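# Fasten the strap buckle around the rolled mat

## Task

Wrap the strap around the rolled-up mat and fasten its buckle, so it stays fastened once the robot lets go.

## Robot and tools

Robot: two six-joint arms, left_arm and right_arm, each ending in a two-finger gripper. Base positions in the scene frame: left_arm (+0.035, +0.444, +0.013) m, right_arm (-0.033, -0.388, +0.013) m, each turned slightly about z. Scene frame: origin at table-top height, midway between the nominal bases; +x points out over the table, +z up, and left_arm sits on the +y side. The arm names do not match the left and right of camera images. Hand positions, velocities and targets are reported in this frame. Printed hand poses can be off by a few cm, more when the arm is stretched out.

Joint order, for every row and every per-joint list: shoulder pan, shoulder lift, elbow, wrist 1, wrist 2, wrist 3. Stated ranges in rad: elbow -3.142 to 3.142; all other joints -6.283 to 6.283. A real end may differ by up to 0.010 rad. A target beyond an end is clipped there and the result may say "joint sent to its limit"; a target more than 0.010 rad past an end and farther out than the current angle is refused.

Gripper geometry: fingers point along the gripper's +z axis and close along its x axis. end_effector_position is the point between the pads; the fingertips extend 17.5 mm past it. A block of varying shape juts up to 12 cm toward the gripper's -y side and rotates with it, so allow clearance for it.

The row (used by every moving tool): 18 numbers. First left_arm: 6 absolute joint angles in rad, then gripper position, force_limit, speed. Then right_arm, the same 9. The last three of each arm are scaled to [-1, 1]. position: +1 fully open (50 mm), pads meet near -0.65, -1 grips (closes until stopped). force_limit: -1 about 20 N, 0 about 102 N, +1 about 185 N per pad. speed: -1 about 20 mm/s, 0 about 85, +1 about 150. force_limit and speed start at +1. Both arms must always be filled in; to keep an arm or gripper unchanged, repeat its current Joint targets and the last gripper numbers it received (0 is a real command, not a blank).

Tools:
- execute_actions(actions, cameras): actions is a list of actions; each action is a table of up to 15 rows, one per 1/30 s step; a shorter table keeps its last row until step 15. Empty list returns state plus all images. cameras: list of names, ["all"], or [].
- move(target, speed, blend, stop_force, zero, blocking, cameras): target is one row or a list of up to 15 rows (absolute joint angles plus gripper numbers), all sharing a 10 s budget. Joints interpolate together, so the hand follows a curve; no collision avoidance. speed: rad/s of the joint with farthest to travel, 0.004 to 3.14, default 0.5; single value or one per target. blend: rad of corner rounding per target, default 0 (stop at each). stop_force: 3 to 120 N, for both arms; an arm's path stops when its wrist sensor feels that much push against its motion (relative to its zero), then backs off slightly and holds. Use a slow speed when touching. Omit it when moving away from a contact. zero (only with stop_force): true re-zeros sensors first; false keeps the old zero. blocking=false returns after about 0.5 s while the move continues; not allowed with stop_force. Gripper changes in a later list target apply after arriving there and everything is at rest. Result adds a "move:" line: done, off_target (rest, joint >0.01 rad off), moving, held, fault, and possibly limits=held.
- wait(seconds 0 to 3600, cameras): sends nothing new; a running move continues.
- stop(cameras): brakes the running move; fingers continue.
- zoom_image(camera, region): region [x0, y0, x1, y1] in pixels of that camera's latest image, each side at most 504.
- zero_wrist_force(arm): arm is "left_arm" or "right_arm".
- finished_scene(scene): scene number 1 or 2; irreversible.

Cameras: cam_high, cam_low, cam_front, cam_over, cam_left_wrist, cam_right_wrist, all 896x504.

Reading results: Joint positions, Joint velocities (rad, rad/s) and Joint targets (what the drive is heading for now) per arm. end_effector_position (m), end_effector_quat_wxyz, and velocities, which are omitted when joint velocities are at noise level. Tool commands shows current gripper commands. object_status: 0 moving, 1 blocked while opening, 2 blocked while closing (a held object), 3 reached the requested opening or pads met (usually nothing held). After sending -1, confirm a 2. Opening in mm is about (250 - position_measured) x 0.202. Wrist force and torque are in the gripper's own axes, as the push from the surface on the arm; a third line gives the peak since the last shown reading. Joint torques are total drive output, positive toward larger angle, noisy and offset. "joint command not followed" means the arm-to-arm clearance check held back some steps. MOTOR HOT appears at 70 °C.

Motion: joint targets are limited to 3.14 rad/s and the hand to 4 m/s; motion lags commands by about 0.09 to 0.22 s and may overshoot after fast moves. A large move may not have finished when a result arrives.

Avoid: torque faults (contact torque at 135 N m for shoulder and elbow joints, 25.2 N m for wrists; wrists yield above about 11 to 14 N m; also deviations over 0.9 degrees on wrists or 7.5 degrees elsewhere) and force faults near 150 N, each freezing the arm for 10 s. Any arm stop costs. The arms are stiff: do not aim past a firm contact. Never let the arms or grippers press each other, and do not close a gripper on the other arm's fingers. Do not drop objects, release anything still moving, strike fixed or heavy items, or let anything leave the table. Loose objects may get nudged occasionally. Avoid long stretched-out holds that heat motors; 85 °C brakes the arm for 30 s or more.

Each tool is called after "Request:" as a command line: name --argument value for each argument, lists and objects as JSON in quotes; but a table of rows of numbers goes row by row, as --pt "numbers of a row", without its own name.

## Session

Request:
execute_actions --actions '[]'

Request:
zoom_image --camera "cam_over" --region '[200, 0, 640, 480]'

Request:
zoom_image --camera "cam_front" --region '[200, 80, 640, 460]'

Scene clock: 0.00 s.
left_arm: end_effector_position=(+1.0292, +0.3061, +0.2578) position_measured=2 object_status=3 end_effector_quat_wxyz=(+0.640, -0.399, +0.655, +0.042) | right_arm: end_effector_position=(+0.3451, -0.1819, +0.3454) position_measured=2 object_status=3 end_effector_quat_wxyz=(+0.551, -0.108, +0.801, -0.208)
Joint positions: left_arm=[-0.456 -0.306 0.542 -2.987 -0.481 -2.402] | right_arm=[4.75 -1.063 -2.253 -1.965 0.373 0.106]
Joint velocities: within noise
Joint torques (N m): no reading
Motor temperatures (°C): left_arm=[26 28 26 33 34 33] | right_arm=[31 30 24 29 39 33]
Wrist force (N): no reading
Wrist torque (N m): no reading
Wrist force, peak (N): no reading
Joint targets: left_arm=[-0.456 -0.306 0.542 -2.987 -0.481 -2.402] | right_arm=[4.750 -1.063 -2.253 -1.965 0.373 0.106]
Tool commands: left_gripper/position=+1.0 left_gripper/force_limit=+1.0 left_gripper/speed=+1.0 right_gripper/position=+1.0 right_gripper/force_limit=+1.0 right_gripper/speed=+1.0

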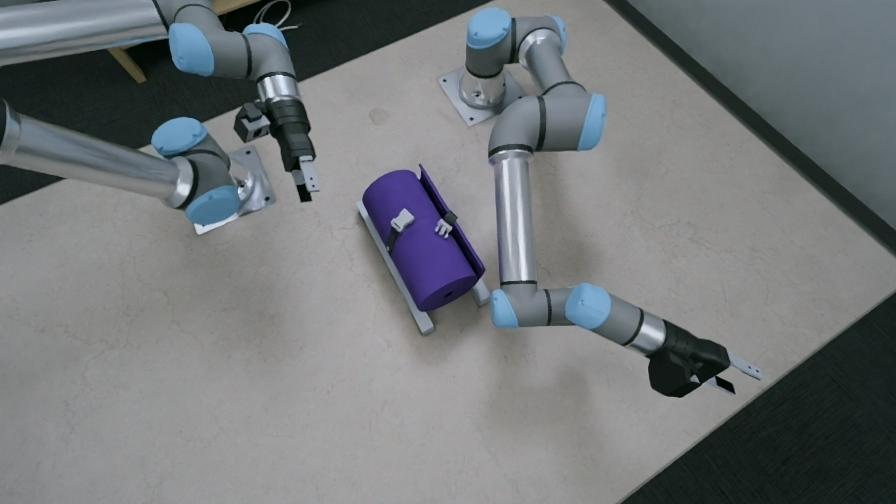

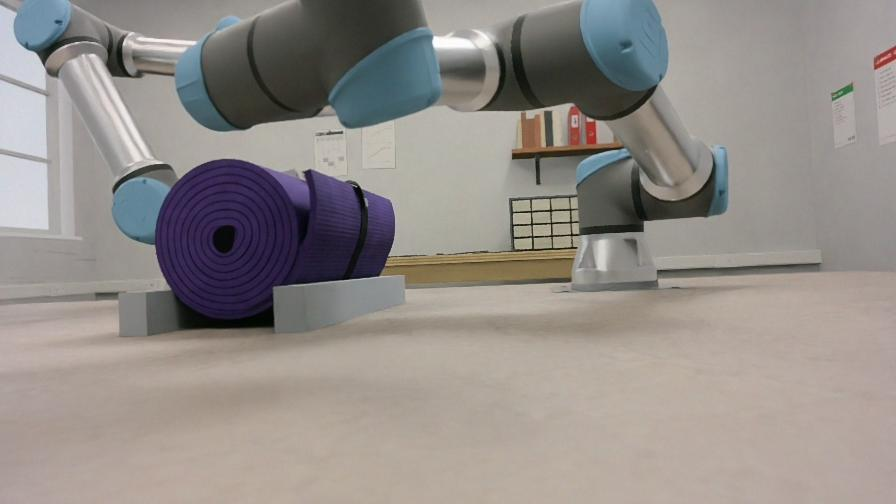

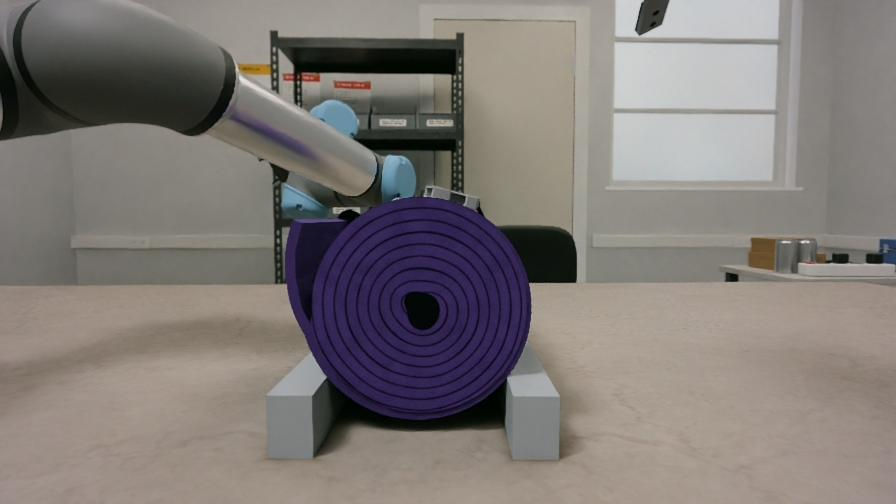

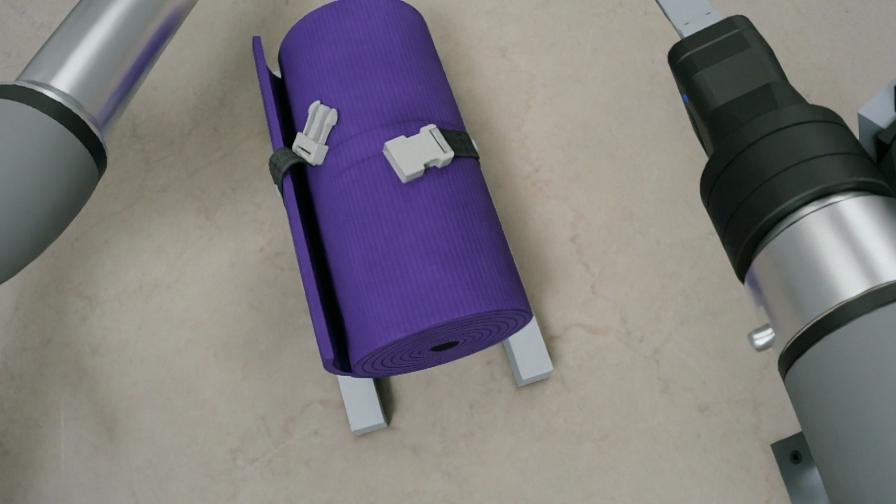

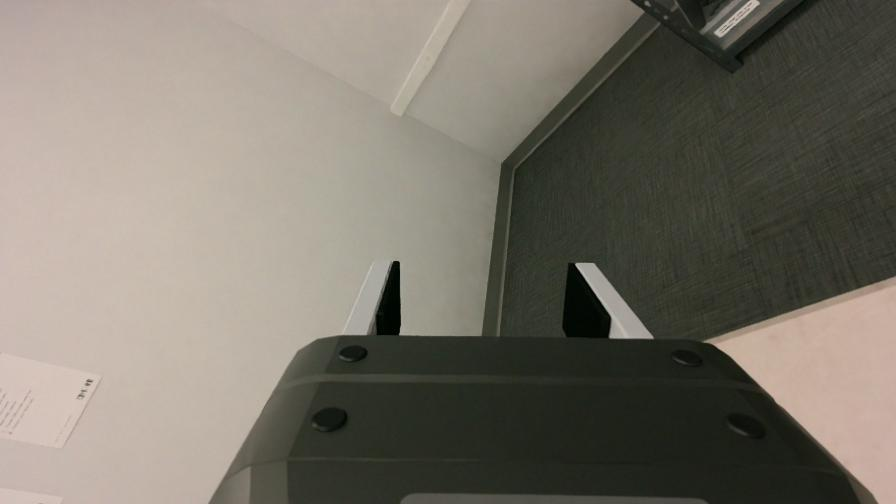

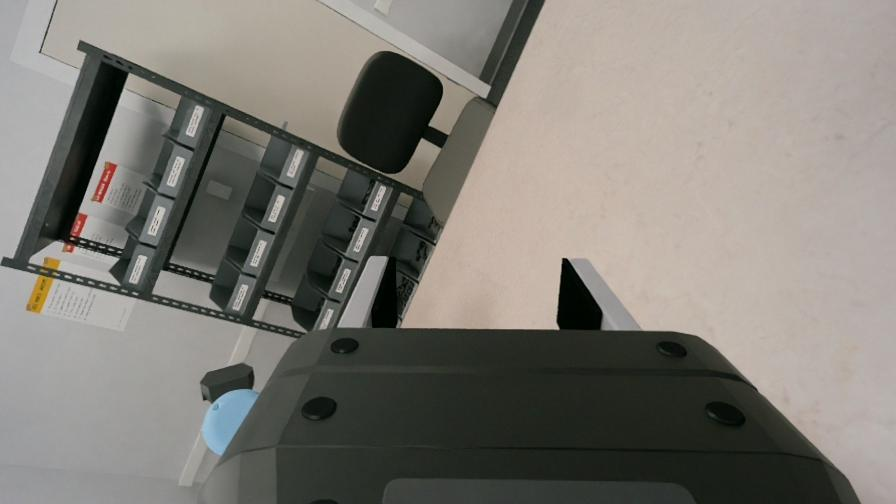

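Scaled by 1.050.

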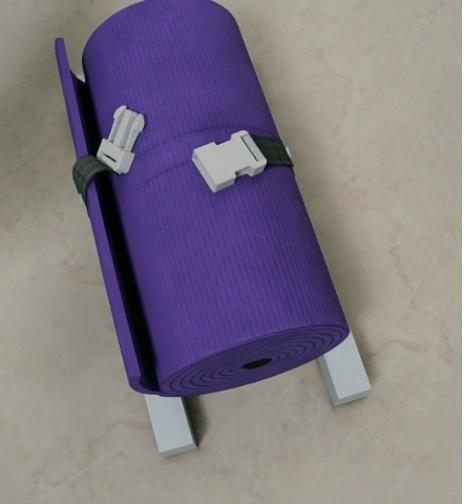

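Scaled by 1.145.

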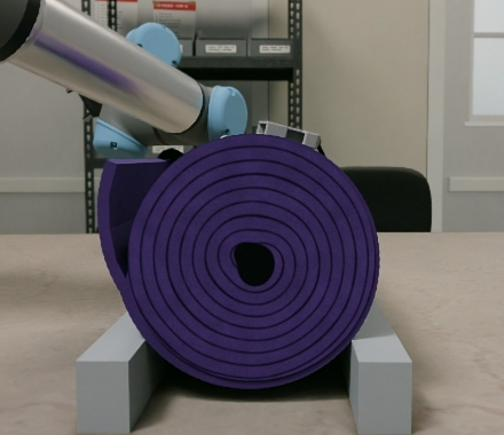

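Request:
zoom_image --camera "cam_front" --region '[320, 160, 500, 250]'

Request:
zoom_image --camera "cam_over" --region '[250, 80, 490, 210]'

Scaled by 2.800.

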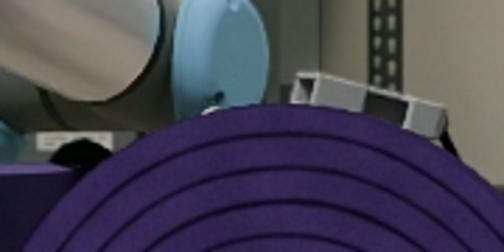

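Scaled by 2.100.

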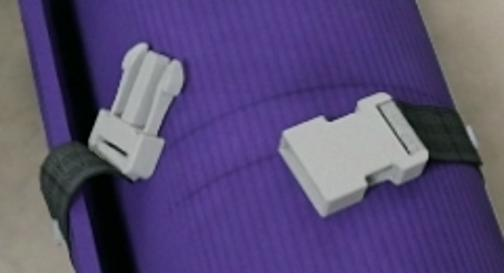

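Request:
move --pt "-0.3 -1.55 1.9 -2.42 -2.0575 0.85 1 0.8 -1 4.75 -1.063 -2.253 -1.965 0.373 0.106 1 0.8 -1" --pt "-0.3 -1.55 1.9 -2.42 -2.0575 0.85 1 0.8 -1 3.68 -1.4 -2.1 -0.75 2.35 -0.98 1 0.8 -1" --pt "-0.3 -1.55 1.9 -2.42 -2.0575 0.85 1 0.8 -1 3.6794 -1.7251 -2.1324 -0.4163 2.352 -0.983 1 0.8 -1" --speed '[1.1,1.0,0.4]' --cameras '["cam_front","cam_over","cam_right_wrist","cam_left_wrist"]'

Request:
zoom_image --camera "cam_over" --region '[250, 80, 490, 210]'

Request:
zoom_image --camera "cam_front" --region '[320, 150, 520, 250]'

Scene clock: 76.03 s.
left_arm: end_effector_position=(+0.5787, +0.2570, +0.3123) position_measured=2 object_status=3 end_effector_quat_wxyz=(+0.323, +0.935, +0.114, +0.087) | right_arm: end_effector_position=(+0.4133, -0.0991, +0.2135) position_measured=2 object_status=3 end_effector_quat_wxyz=(-0.016, -0.035, +0.906, +0.422)
Joint positions: left_arm=[-0.3 -1.55 1.9 -2.42 -2.058 0.85] | right_arm=[3.679 -1.725 -2.133 -0.417 2.352 -0.983]
Joint torques (N m): left_arm=[-9.62 -30.8 -18.86 -6.08 -2.76 2.38] | right_arm=[-6.86 18.11 27.62 4.77 3.44 -0.59]
Wrist force (N): left_arm=[0.2 -2.9 0.1] | right_arm=[-0.9 1.4 -0.9]
Wrist torque (N m): left_arm=[-0.53 -0.20 -0.13] | right_arm=[-0.13 0.19 -1.21]
Wrist force, peak (N): left_arm=[-1.2 -3.9 -0.3] | right_arm=[0.6 2.8 -2.8]
Joint targets: left_arm=[-0.300 -1.550 1.900 -2.420 -2.058 0.850] | right_arm=[3.679 -1.725 -2.132 -0.416 2.352 -0.983]
move: done
Images, in order (width x height): cam_front 896x504, cam_over 896x504, cam_left_wrist 896x504, cam_right_wrist 896x504.

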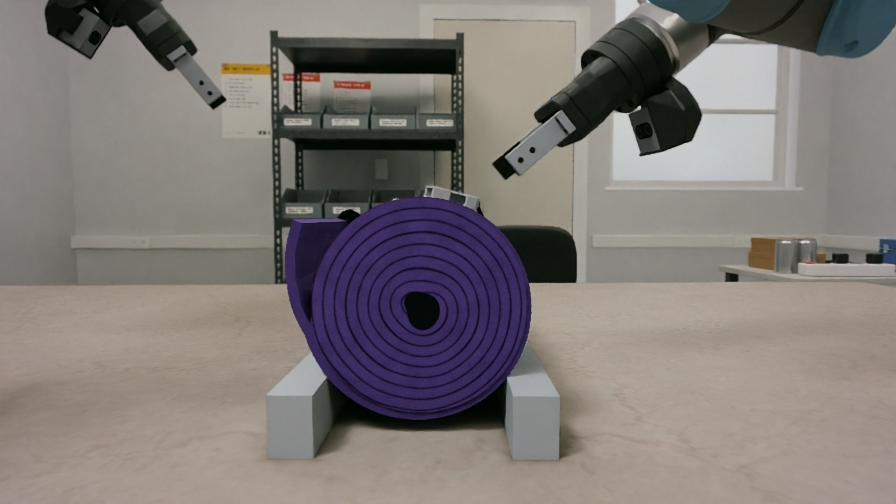

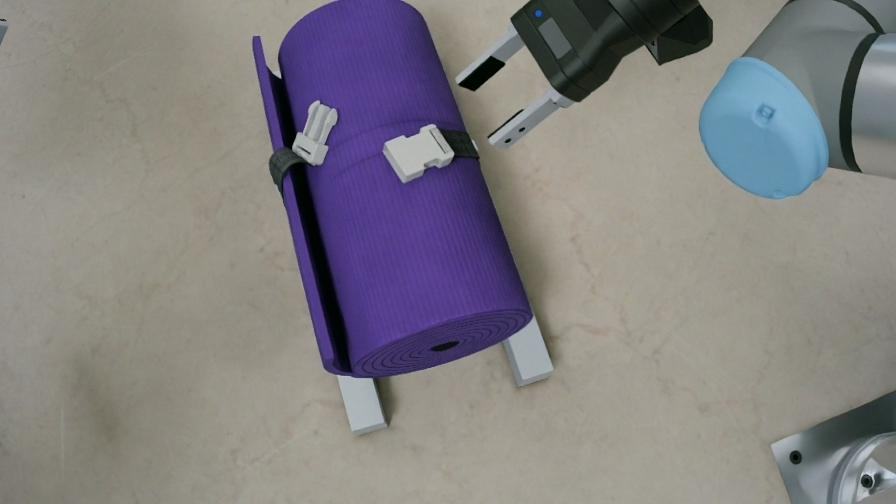

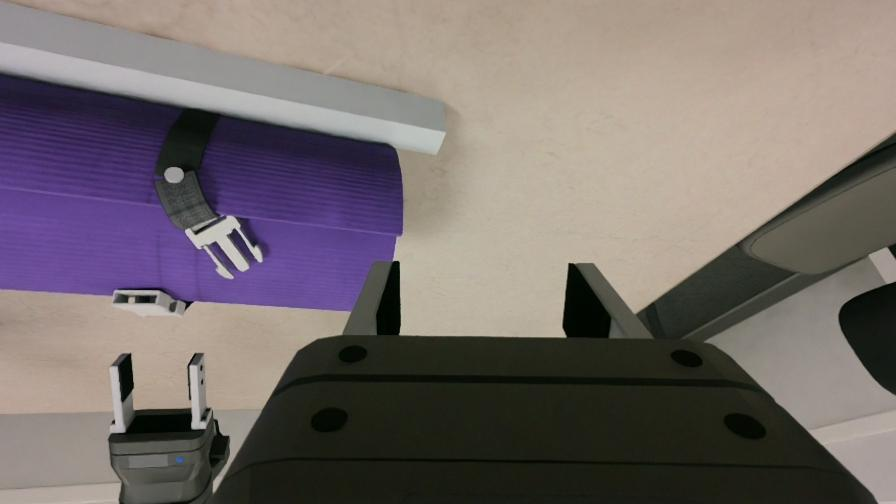

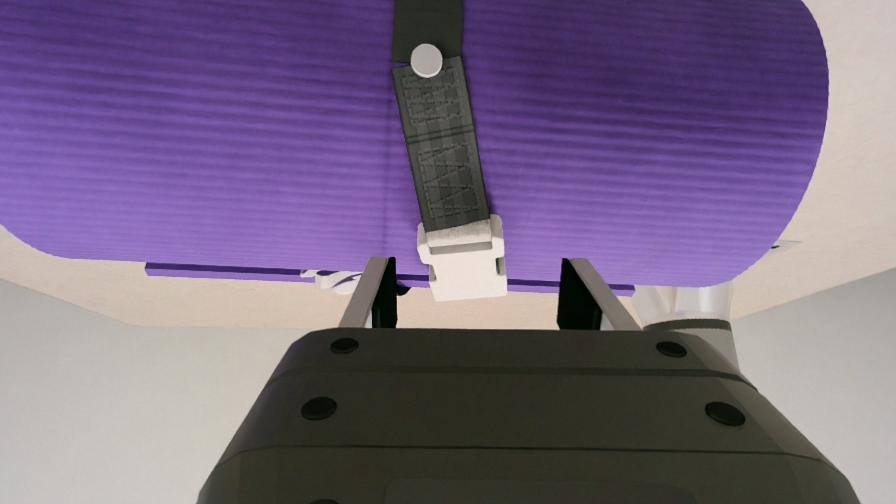

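Scaled by 2.100.

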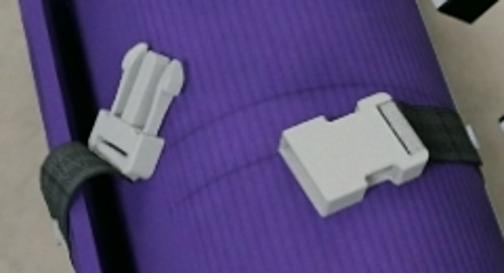

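Scaled by 2.520.

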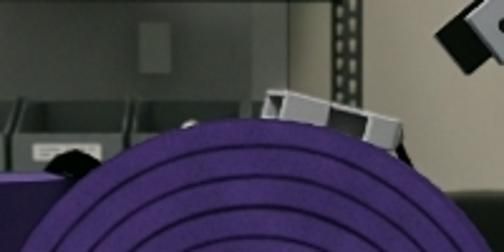

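Request:
move --target '[-0.3,-1.55,1.9,-2.42,-2.0575,0.85,1,0.8,-1,3.6599,-1.756,-2.0615,-0.5618,2.3938,-1.1298,1,0.8,-1]' --speed 0.2 --cameras '["cam_right_wrist"]'

Scene clock: 90.97 s.
left_arm: end_effector_position=(+0.5787, +0.2570, +0.3123) position_measured=2 object_status=3 end_effector_quat_wxyz=(+0.323, +0.935, +0.114, +0.087) | right_arm: end_effector_position=(+0.4214, -0.0982, +0.2136) position_measured=2 object_status=3 end_effector_quat_wxyz=(-0.035, -0.076, +0.903, +0.421)
Joint positions: left_arm=[-0.3 -1.55 1.9 -2.42 -2.058 0.85] | right_arm=[3.66 -1.756 -2.061 -0.562 2.394 -1.13]
Joint torques (N m): left_arm=[-8.25 -30.74 -18.52 -5.75 -2.69 2.45] | right_arm=[7.08 37.27 10.32 3.81 -1.22 0.56]
Wrist force (N): left_arm=[0.1 -2.9 0.2] | right_arm=[-0.6 1.2 -1.0]
Wrist torque (N m): left_arm=[-0.54 -0.18 -0.13] | right_arm=[-0.17 0.14 -1.28]
Wrist force, peak (N): left_arm=[0.1 -3.1 0.4] | right_arm=[-1.1 1.5 -0.9]
Joint targets: left_arm=[-0.300 -1.550 1.900 -2.420 -2.058 0.850] | right_arm=[3.660 -1.756 -2.062 -0.562 2.394 -1.130]
move: done

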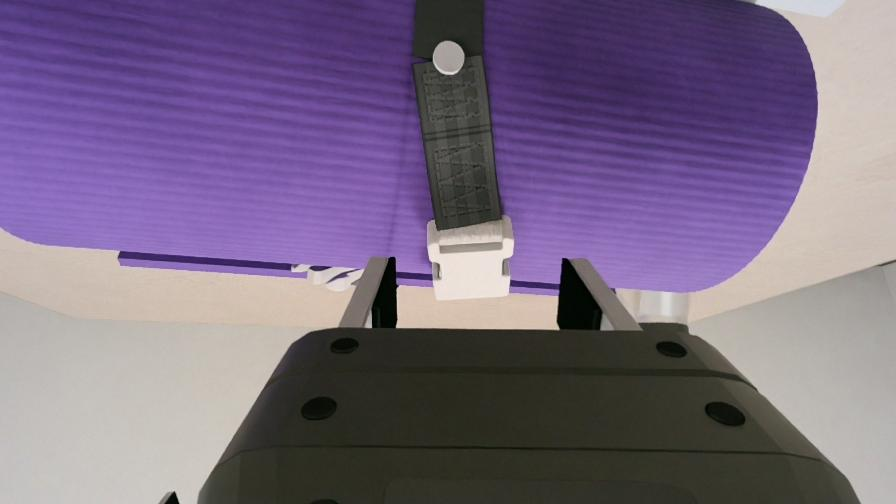

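Well aligned. Descend.

Request:
move --target '[-0.3,-1.55,1.9,-2.42,-2.0575,0.85,1,0.8,-1,3.7354,-1.8362,-2.0889,-0.3803,2.3662,-1.0279,1,0.8,-1]' --speed 0.1 --stop_force 8 --cameras '["cam_front","cam_over","cam_right_wrist"]'

Request:
zoom_image --camera "cam_front" --region '[320, 150, 520, 250]'

Scene clock: 98.03 s.
left_arm: end_effector_position=(+0.5787, +0.2570, +0.3123) position_measured=2 object_status=3 end_effector_quat_wxyz=(+0.323, +0.935, +0.114, +0.087) | right_arm: end_effector_position=(+0.4152, -0.0610, +0.1819) position_measured=2 object_status=3 end_effector_quat_wxyz=(-0.035, -0.076, +0.903, +0.421)
Joint positions: left_arm=[-0.3 -1.55 1.9 -2.42 -2.058 0.85] | right_arm=[3.734 -1.835 -2.088 -0.383 2.367 -1.029]
Joint torques (N m): left_arm=[-8.06 -31.37 -18.78 -5.45 -2.57 2.46] | right_arm=[-4.57 37.18 25.09 4.22 4.22 1.08]
Wrist force (N): left_arm=[0.2 -2.9 0.2] | right_arm=[-0.8 1.9 -8.7]
Wrist torque (N m): left_arm=[-0.54 -0.21 -0.13] | right_arm=[-0.07 -0.06 -1.21]
Wrist force, peak (N): left_arm=[0.3 -3.2 0.3] | right_arm=[0.0 0.8 -17.3]
Joint targets: left_arm=[-0.300 -1.550 1.900 -2.420 -2.058 0.850] | right_arm=[3.734 -1.835 -2.088 -0.383 2.367 -1.029]
move: contact (right_arm)

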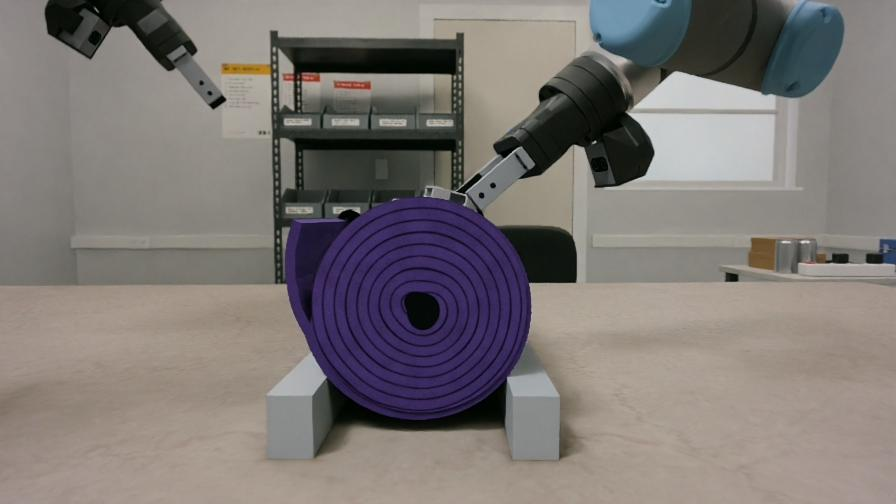

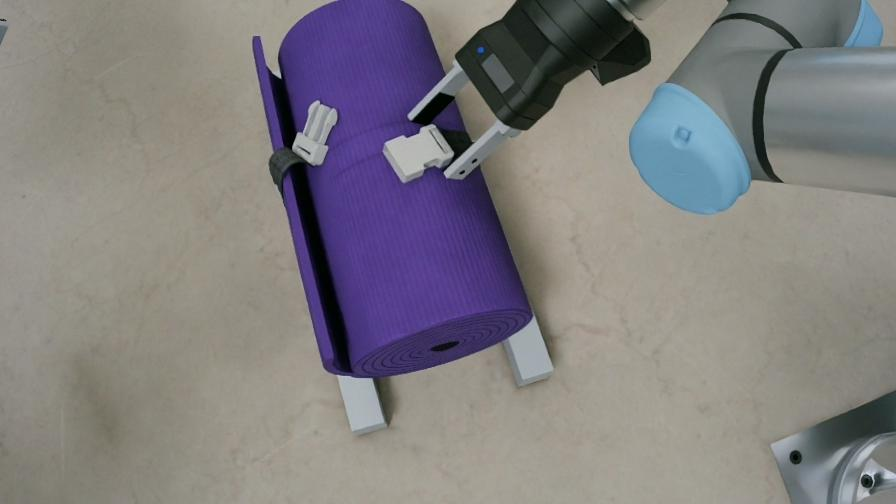

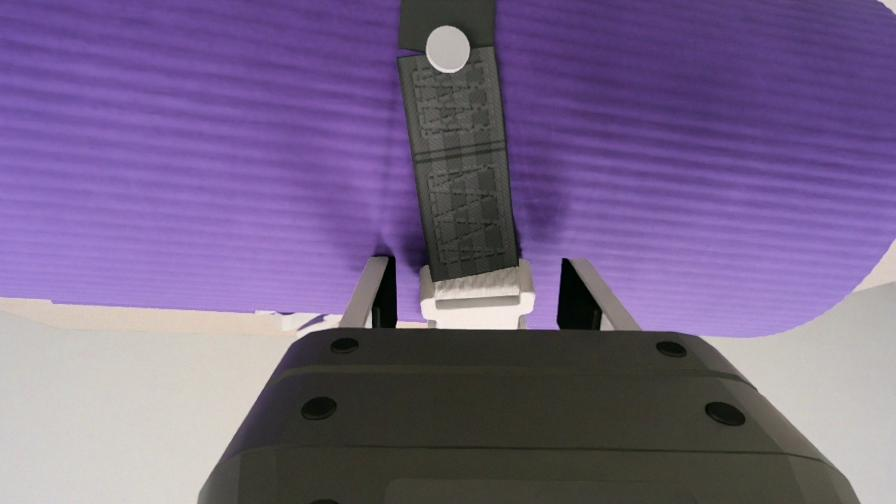

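Scaled by 2.520.

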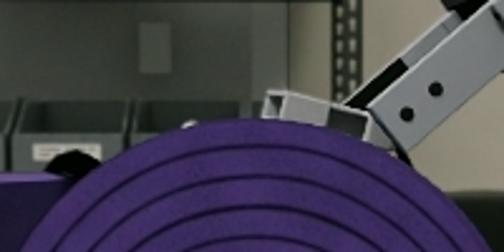

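Request:
move --pt "-0.3 -1.55 1.9 -2.42 -2.0575 0.85 1 0.8 -1 3.734 -1.835 -2.088 -0.383 2.367 -1.029 -1 0.8 -1" --pt "-0.3 -1.55 1.9 -2.42 -2.0575 0.85 1 0.8 -1 3.734 -1.8125 -2.0766 -0.4163 2.367 -1.029 -1 0.8 -1" --pt "-0.3 -1.55 1.9 -2.42 -2.0575 0.85 1 0.8 -1 3.9192 -1.6383 -2.1541 -0.4052 1.9484 -0.5777 -1 0.8 -1" --speed 0.2 --cameras '["cam_front","cam_over","cam_right_wrist"]'

Request:
zoom_image --camera "cam_front" --region '[320, 150, 520, 250]'

Request:
zoom_image --camera "cam_over" --region '[250, 80, 490, 210]'

Scene clock: 113.00 s.
left_arm: end_effector_position=(+0.5787, +0.2570, +0.3123) position_measured=2 object_status=3 end_effector_quat_wxyz=(+0.323, +0.935, +0.114, +0.087) | right_arm: end_effector_position=(+0.4017, -0.0556, +0.2011) position_measured=92 object_status=2 end_effector_quat_wxyz=(+0.027, +0.081, +0.948, +0.308)
Joint positions: left_arm=[-0.3 -1.55 1.9 -2.42 -2.058 0.85] | right_arm=[3.919 -1.638 -2.154 -0.405 1.948 -0.578]
Joint torques (N m): left_arm=[-9.04 -31.29 -18.57 -4.87 -2.56 2.34] | right_arm=[-6.3 13.13 29.99 4.15 3.23 -0.23]
Wrist force (N): left_arm=[0.1 -2.8 0.4] | right_arm=[-2.1 -0.5 0.1]
Wrist torque (N m): left_arm=[-0.53 -0.18 -0.13] | right_arm=[-0.22 0.03 -1.13]
Wrist force, peak (N): left_arm=[0.5 -3.2 0.4] | right_arm=[-0.6 2.3 -9.2]
Joint targets: left_arm=[-0.300 -1.550 1.900 -2.420 -2.058 0.850] | right_arm=[3.919 -1.638 -2.154 -0.405 1.948 -0.578]
move: done

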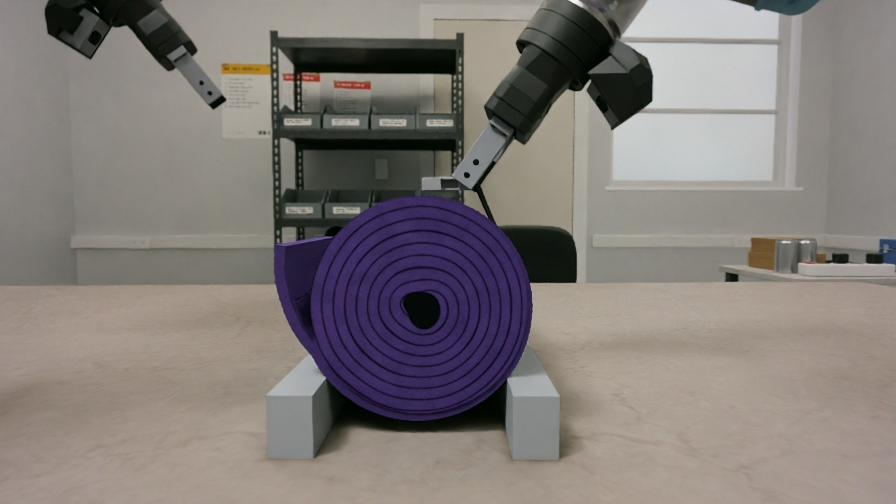

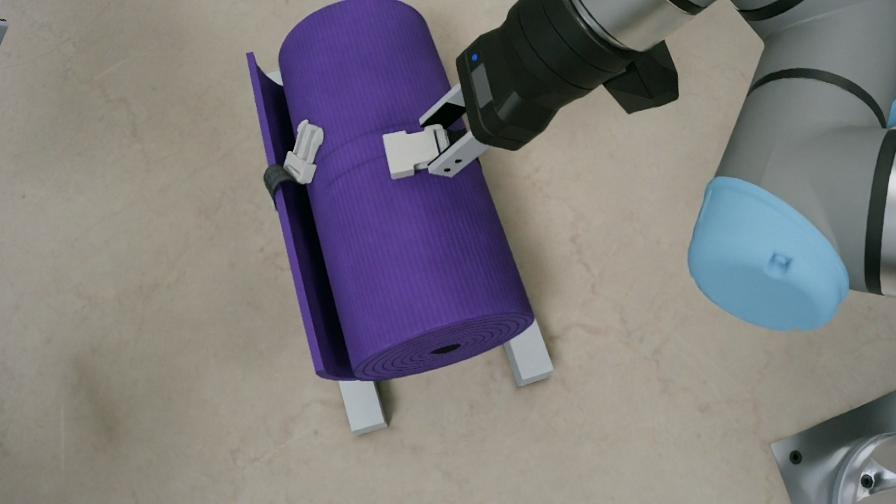

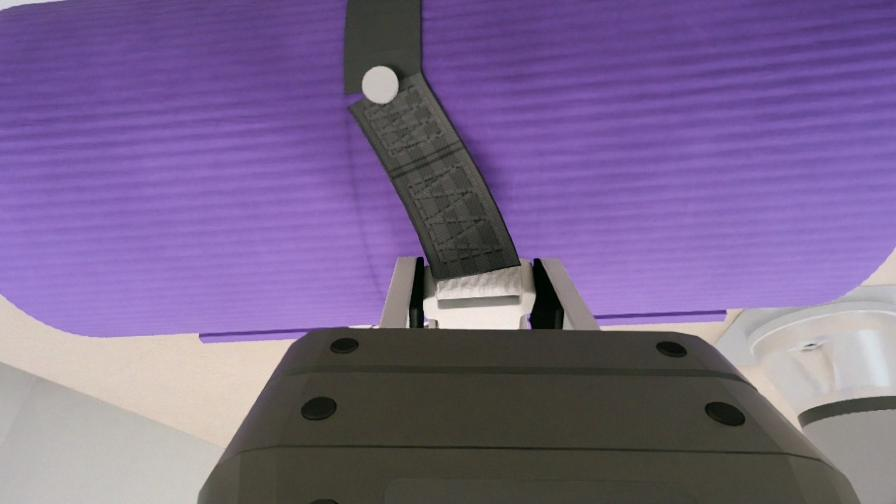

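Scaled by 2.520.

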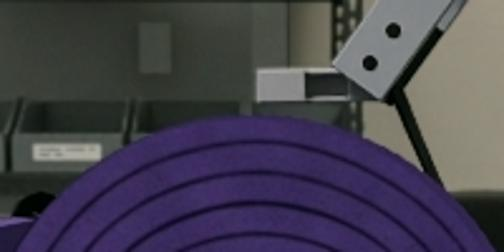

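Scaled by 2.100.

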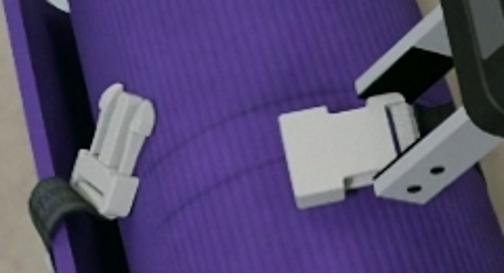

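Request:
move --target '[-0.6203,-1.5295,2.0627,-2.552,-2.2393,0.9119,1,0.8,-1,3.9192,-1.6383,-2.1541,-0.4052,1.9484,-0.5777,-1,0.8,-1]' --speed 0.3 --cameras '["cam_left_wrist","cam_high","cam_low"]'

Request:
zoom_image --camera "cam_left_wrist" --region '[350, 100, 602, 340]'

Request:
zoom_image --camera "cam_high" --region '[340, 160, 500, 320]'

Request:
zoom_image --camera "cam_low" --region '[140, 130, 420, 290]'

Scene clock: 140.87 s.
left_arm: end_effector_position=(+0.4356, +0.0902, +0.2604) position_measured=2 object_status=3 end_effector_quat_wxyz=(+0.381, +0.921, -0.079, -0.032) | right_arm: end_effector_position=(+0.4018, -0.0556, +0.2011) position_measured=92 object_status=2 end_effector_quat_wxyz=(+0.027, +0.082, +0.948, +0.308)
Joint positions: left_arm=[-0.62 -1.529 2.063 -2.552 -2.239 0.912] | right_arm=[3.919 -1.638 -2.154 -0.405 1.948 -0.578]
Joint torques (N m): left_arm=[-1.9 -32.59 -26.22 -1.02 -0.09 -2.77] | right_arm=[-6.56 13.85 29.27 2.84 -1.04 1.09]
Wrist force (N): left_arm=[0.0 -3.3 0.4] | right_arm=[-2.4 -1.0 0.3]
Wrist torque (N m): left_arm=[-0.59 -0.14 -0.24] | right_arm=[-0.27 0.07 -1.13]
Wrist force, peak (N): left_arm=[1.9 -4.2 -1.6] | right_arm=[-2.5 -1.2 0.5]
Joint targets: left_arm=[-0.620 -1.529 2.063 -2.552 -2.239 0.912] | right_arm=[3.919 -1.638 -2.154 -0.405 1.948 -0.578]
move: done
Images, in order (width x height): cam_high 896x504, cam_low 896x504, cam_left_wrist 896x504.

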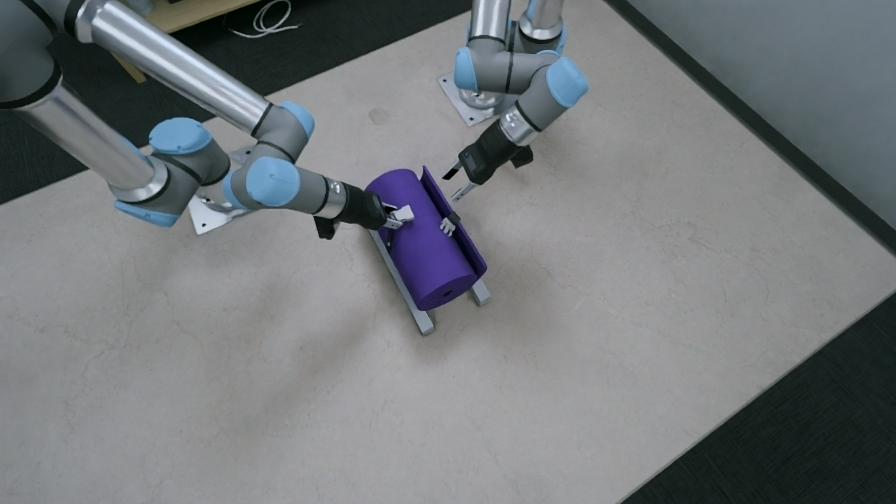

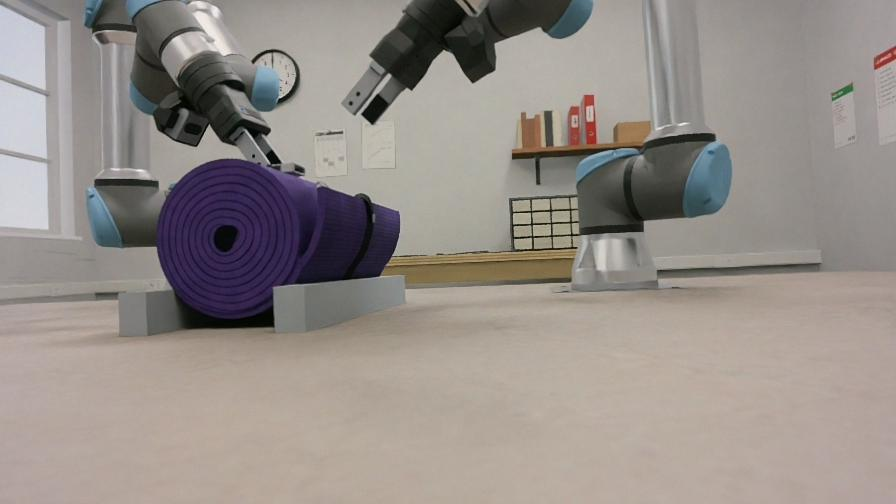

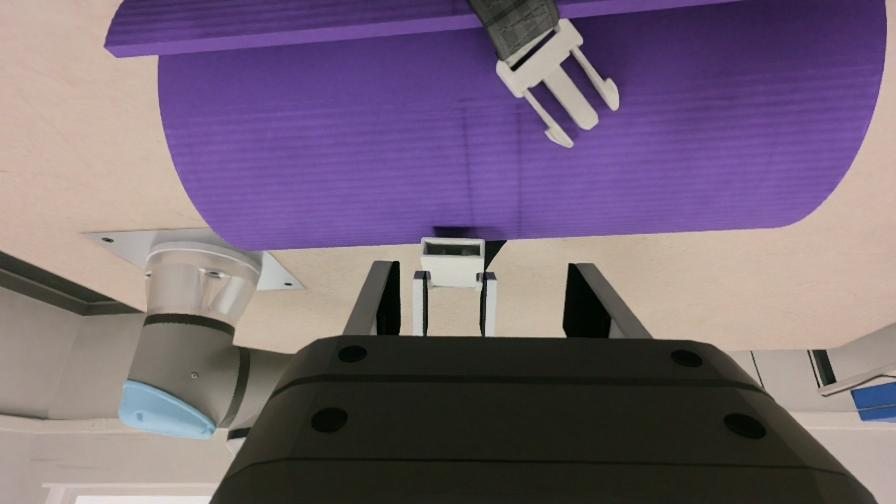

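Scaled by 2.000.

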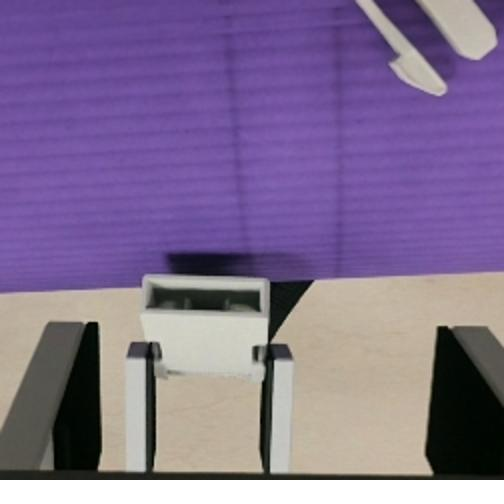

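Scaled by 3.150.

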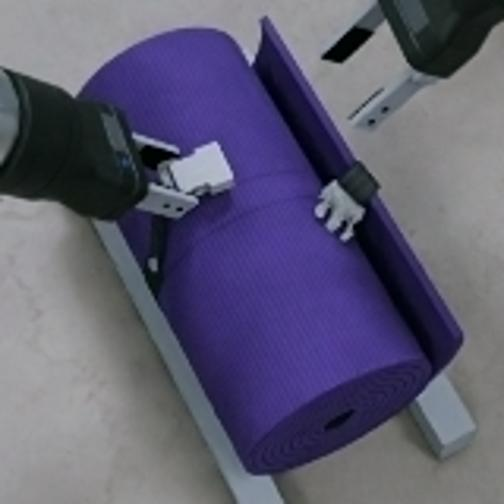

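Scaled by 1.800.

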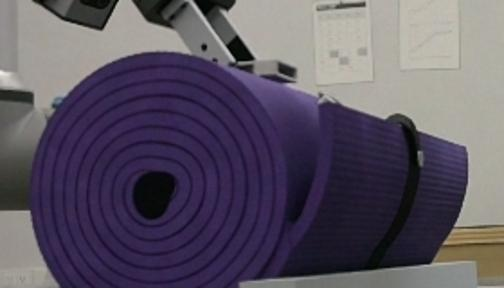

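Request:
move --target '[-0.5125,-1.5013,2.0853,-2.5208,-2.282,1.0401,1,0.8,-1,3.9192,-1.6383,-2.1541,-0.4052,1.9484,-0.5777,-1,0.8,-1]' --speed 0.3 --cameras '["cam_left_wrist","cam_over"]'

Request:
zoom_image --camera "cam_left_wrist" --region '[400, 40, 620, 240]'

Request:
zoom_image --camera "cam_over" --region '[250, 80, 410, 210]'

Scene clock: 169.80 s.
left_arm: end_effector_position=(+0.4555, +0.1352, +0.2353) position_measured=2 object_status=3 end_effector_quat_wxyz=(+0.381, +0.921, -0.079, -0.033) | right_arm: end_effector_position=(+0.4018, -0.0556, +0.2011) position_measured=92 object_status=2 end_effector_quat_wxyz=(+0.027, +0.082, +0.948, +0.308)
Joint positions: left_arm=[-0.513 -1.501 2.085 -2.521 -2.282 1.04] | right_arm=[3.919 -1.638 -2.154 -0.405 1.948 -0.578]
Joint torques (N m): left_arm=[-0.17 -36.2 -28.99 -6.11 0.31 -0.73] | right_arm=[-6.28 13.6 29.87 2.82 -1.06 1.09]
Wrist force (N): left_arm=[0.1 -3.3 0.5] | right_arm=[-2.3 -1.1 0.5]
Wrist torque (N m): left_arm=[-0.57 -0.16 -0.14] | right_arm=[-0.26 0.02 -1.13]
Wrist force, peak (N): left_arm=[0.4 -5.3 -0.1] | right_arm=[-2.4 -1.2 0.8]
Joint targets: left_arm=[-0.512 -1.501 2.085 -2.521 -2.282 1.040] | right_arm=[3.919 -1.638 -2.154 -0.405 1.948 -0.578]
move: done
Images, in order (width x height): cam_over 896x504, cam_left_wrist 896x504.

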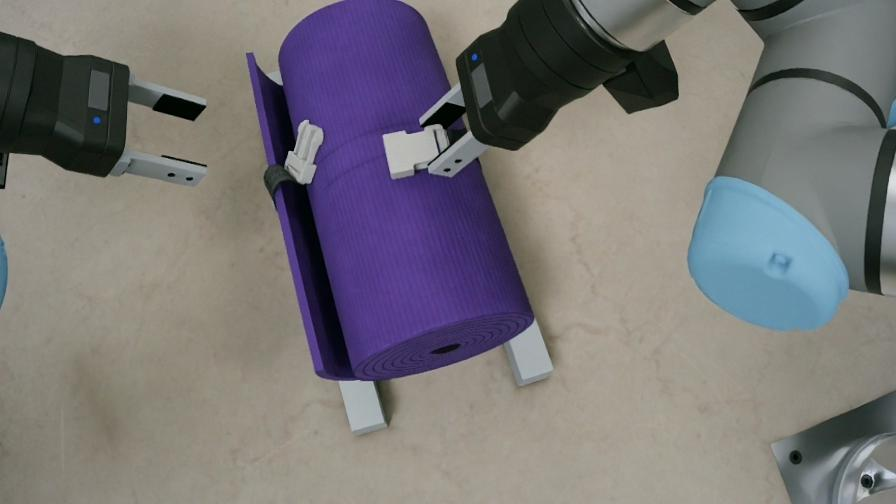

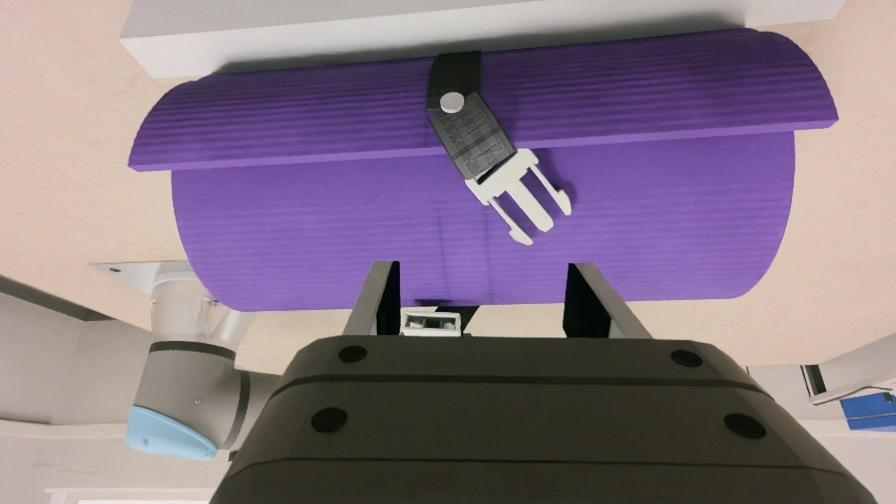

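Scaled by 2.291.

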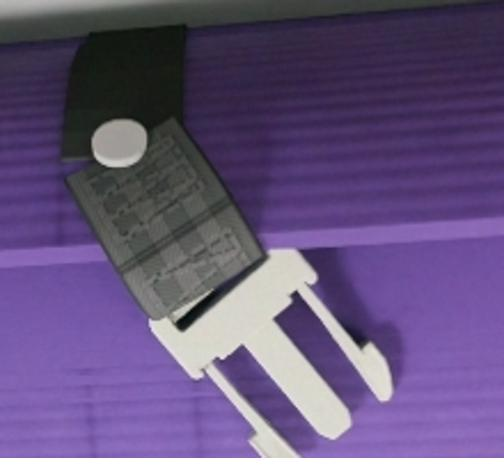

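Scaled by 3.150.

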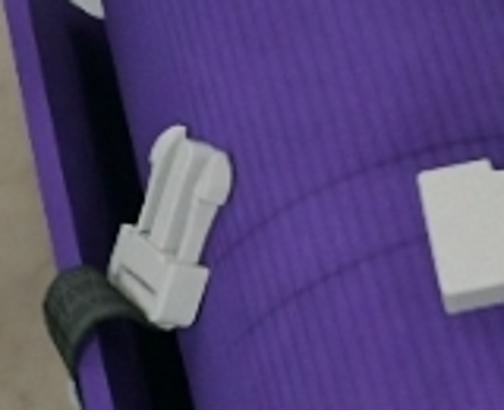

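Request:
move --target '[-0.5022,-1.3116,1.9416,-2.3346,-2.3456,0.4763,1,0.8,-1,3.9192,-1.6383,-2.1541,-0.4052,1.9484,-0.5777,-1,0.8,-1]' --speed 0.25 --stop_force 15 --cameras '["cam_left_wrist","cam_over","cam_low"]'

Request:
zoom_image --camera "cam_left_wrist" --region '[360, 160, 620, 340]'

Request:
zoom_image --camera "cam_over" --region '[200, 60, 410, 210]'

Scene clock: 218.60 s.
left_arm: end_effector_position=(+0.4772, +0.1138, +0.1848) position_measured=2 object_status=3 end_effector_quat_wxyz=(+0.301, +0.897, +0.222, -0.235) | right_arm: end_effector_position=(+0.4018, -0.0556, +0.2011) position_measured=92 object_status=2 end_effector_quat_wxyz=(+0.027, +0.082, +0.948, +0.308)
Joint positions: left_arm=[-0.502 -1.312 1.942 -2.335 -2.346 0.476] | right_arm=[3.919 -1.638 -2.154 -0.405 1.948 -0.578]
Joint torques (N m): left_arm=[6.11 -43.78 -14.55 -5.58 0.23 2.01] | right_arm=[-6.52 13.52 28.8 2.86 -1.08 1.07]
Wrist force (N): left_arm=[-0.3 -2.2 0.6] | right_arm=[-1.9 -0.8 -0.1]
Wrist torque (N m): left_arm=[-0.35 -0.10 -0.21] | right_arm=[-0.28 0.03 -1.13]
Wrist force, peak (N): left_arm=[0.2 -3.4 0.3] | right_arm=[-2.6 -1.2 0.6]
Joint targets: left_arm=[-0.502 -1.312 1.942 -2.335 -2.346 0.476] | right_arm=[3.919 -1.638 -2.154 -0.405 1.948 -0.578]
move: done
Images, in order (width x height): cam_low 896x504, cam_over 896x504, cam_left_wrist 896x504.

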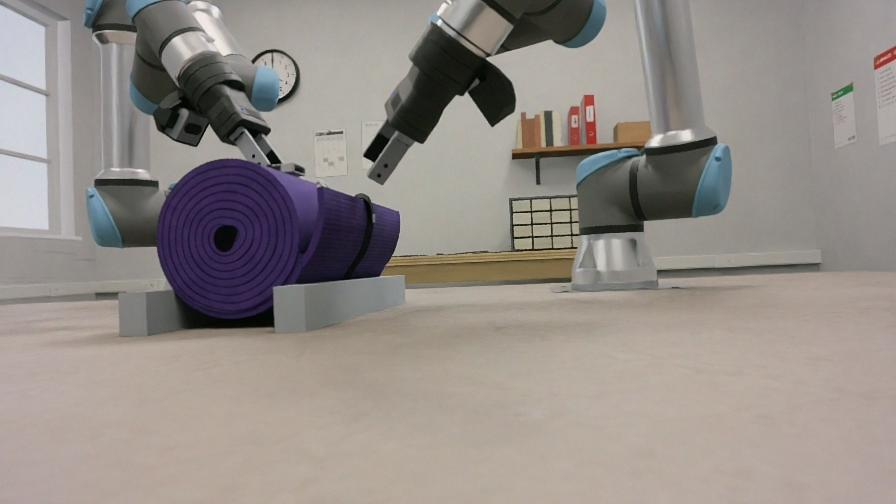

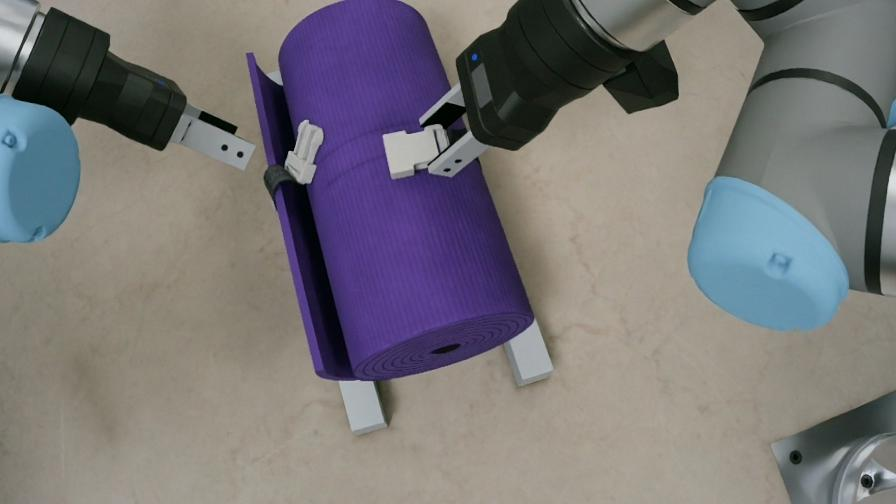

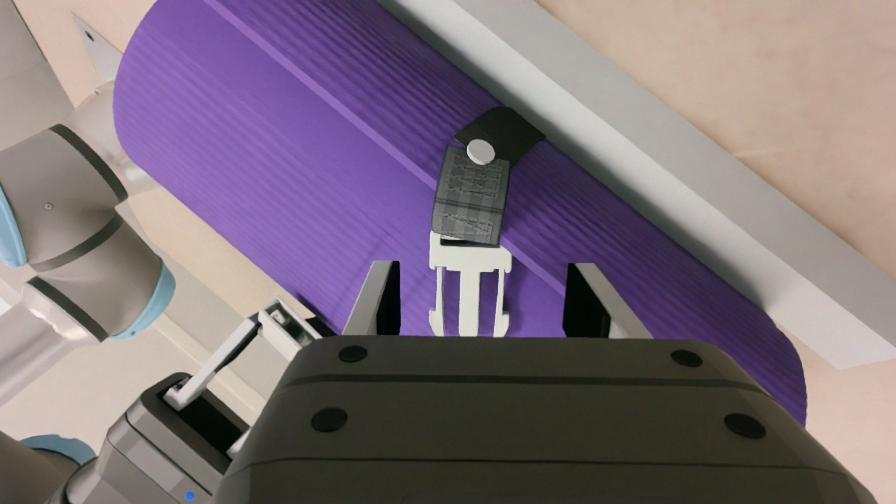

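Scaled by 1.938.

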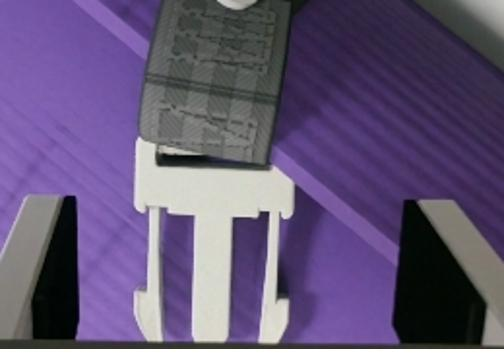

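Scaled by 2.400.

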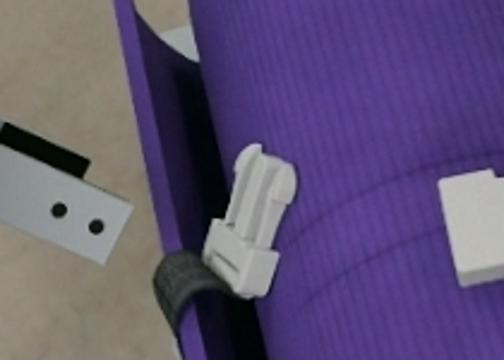

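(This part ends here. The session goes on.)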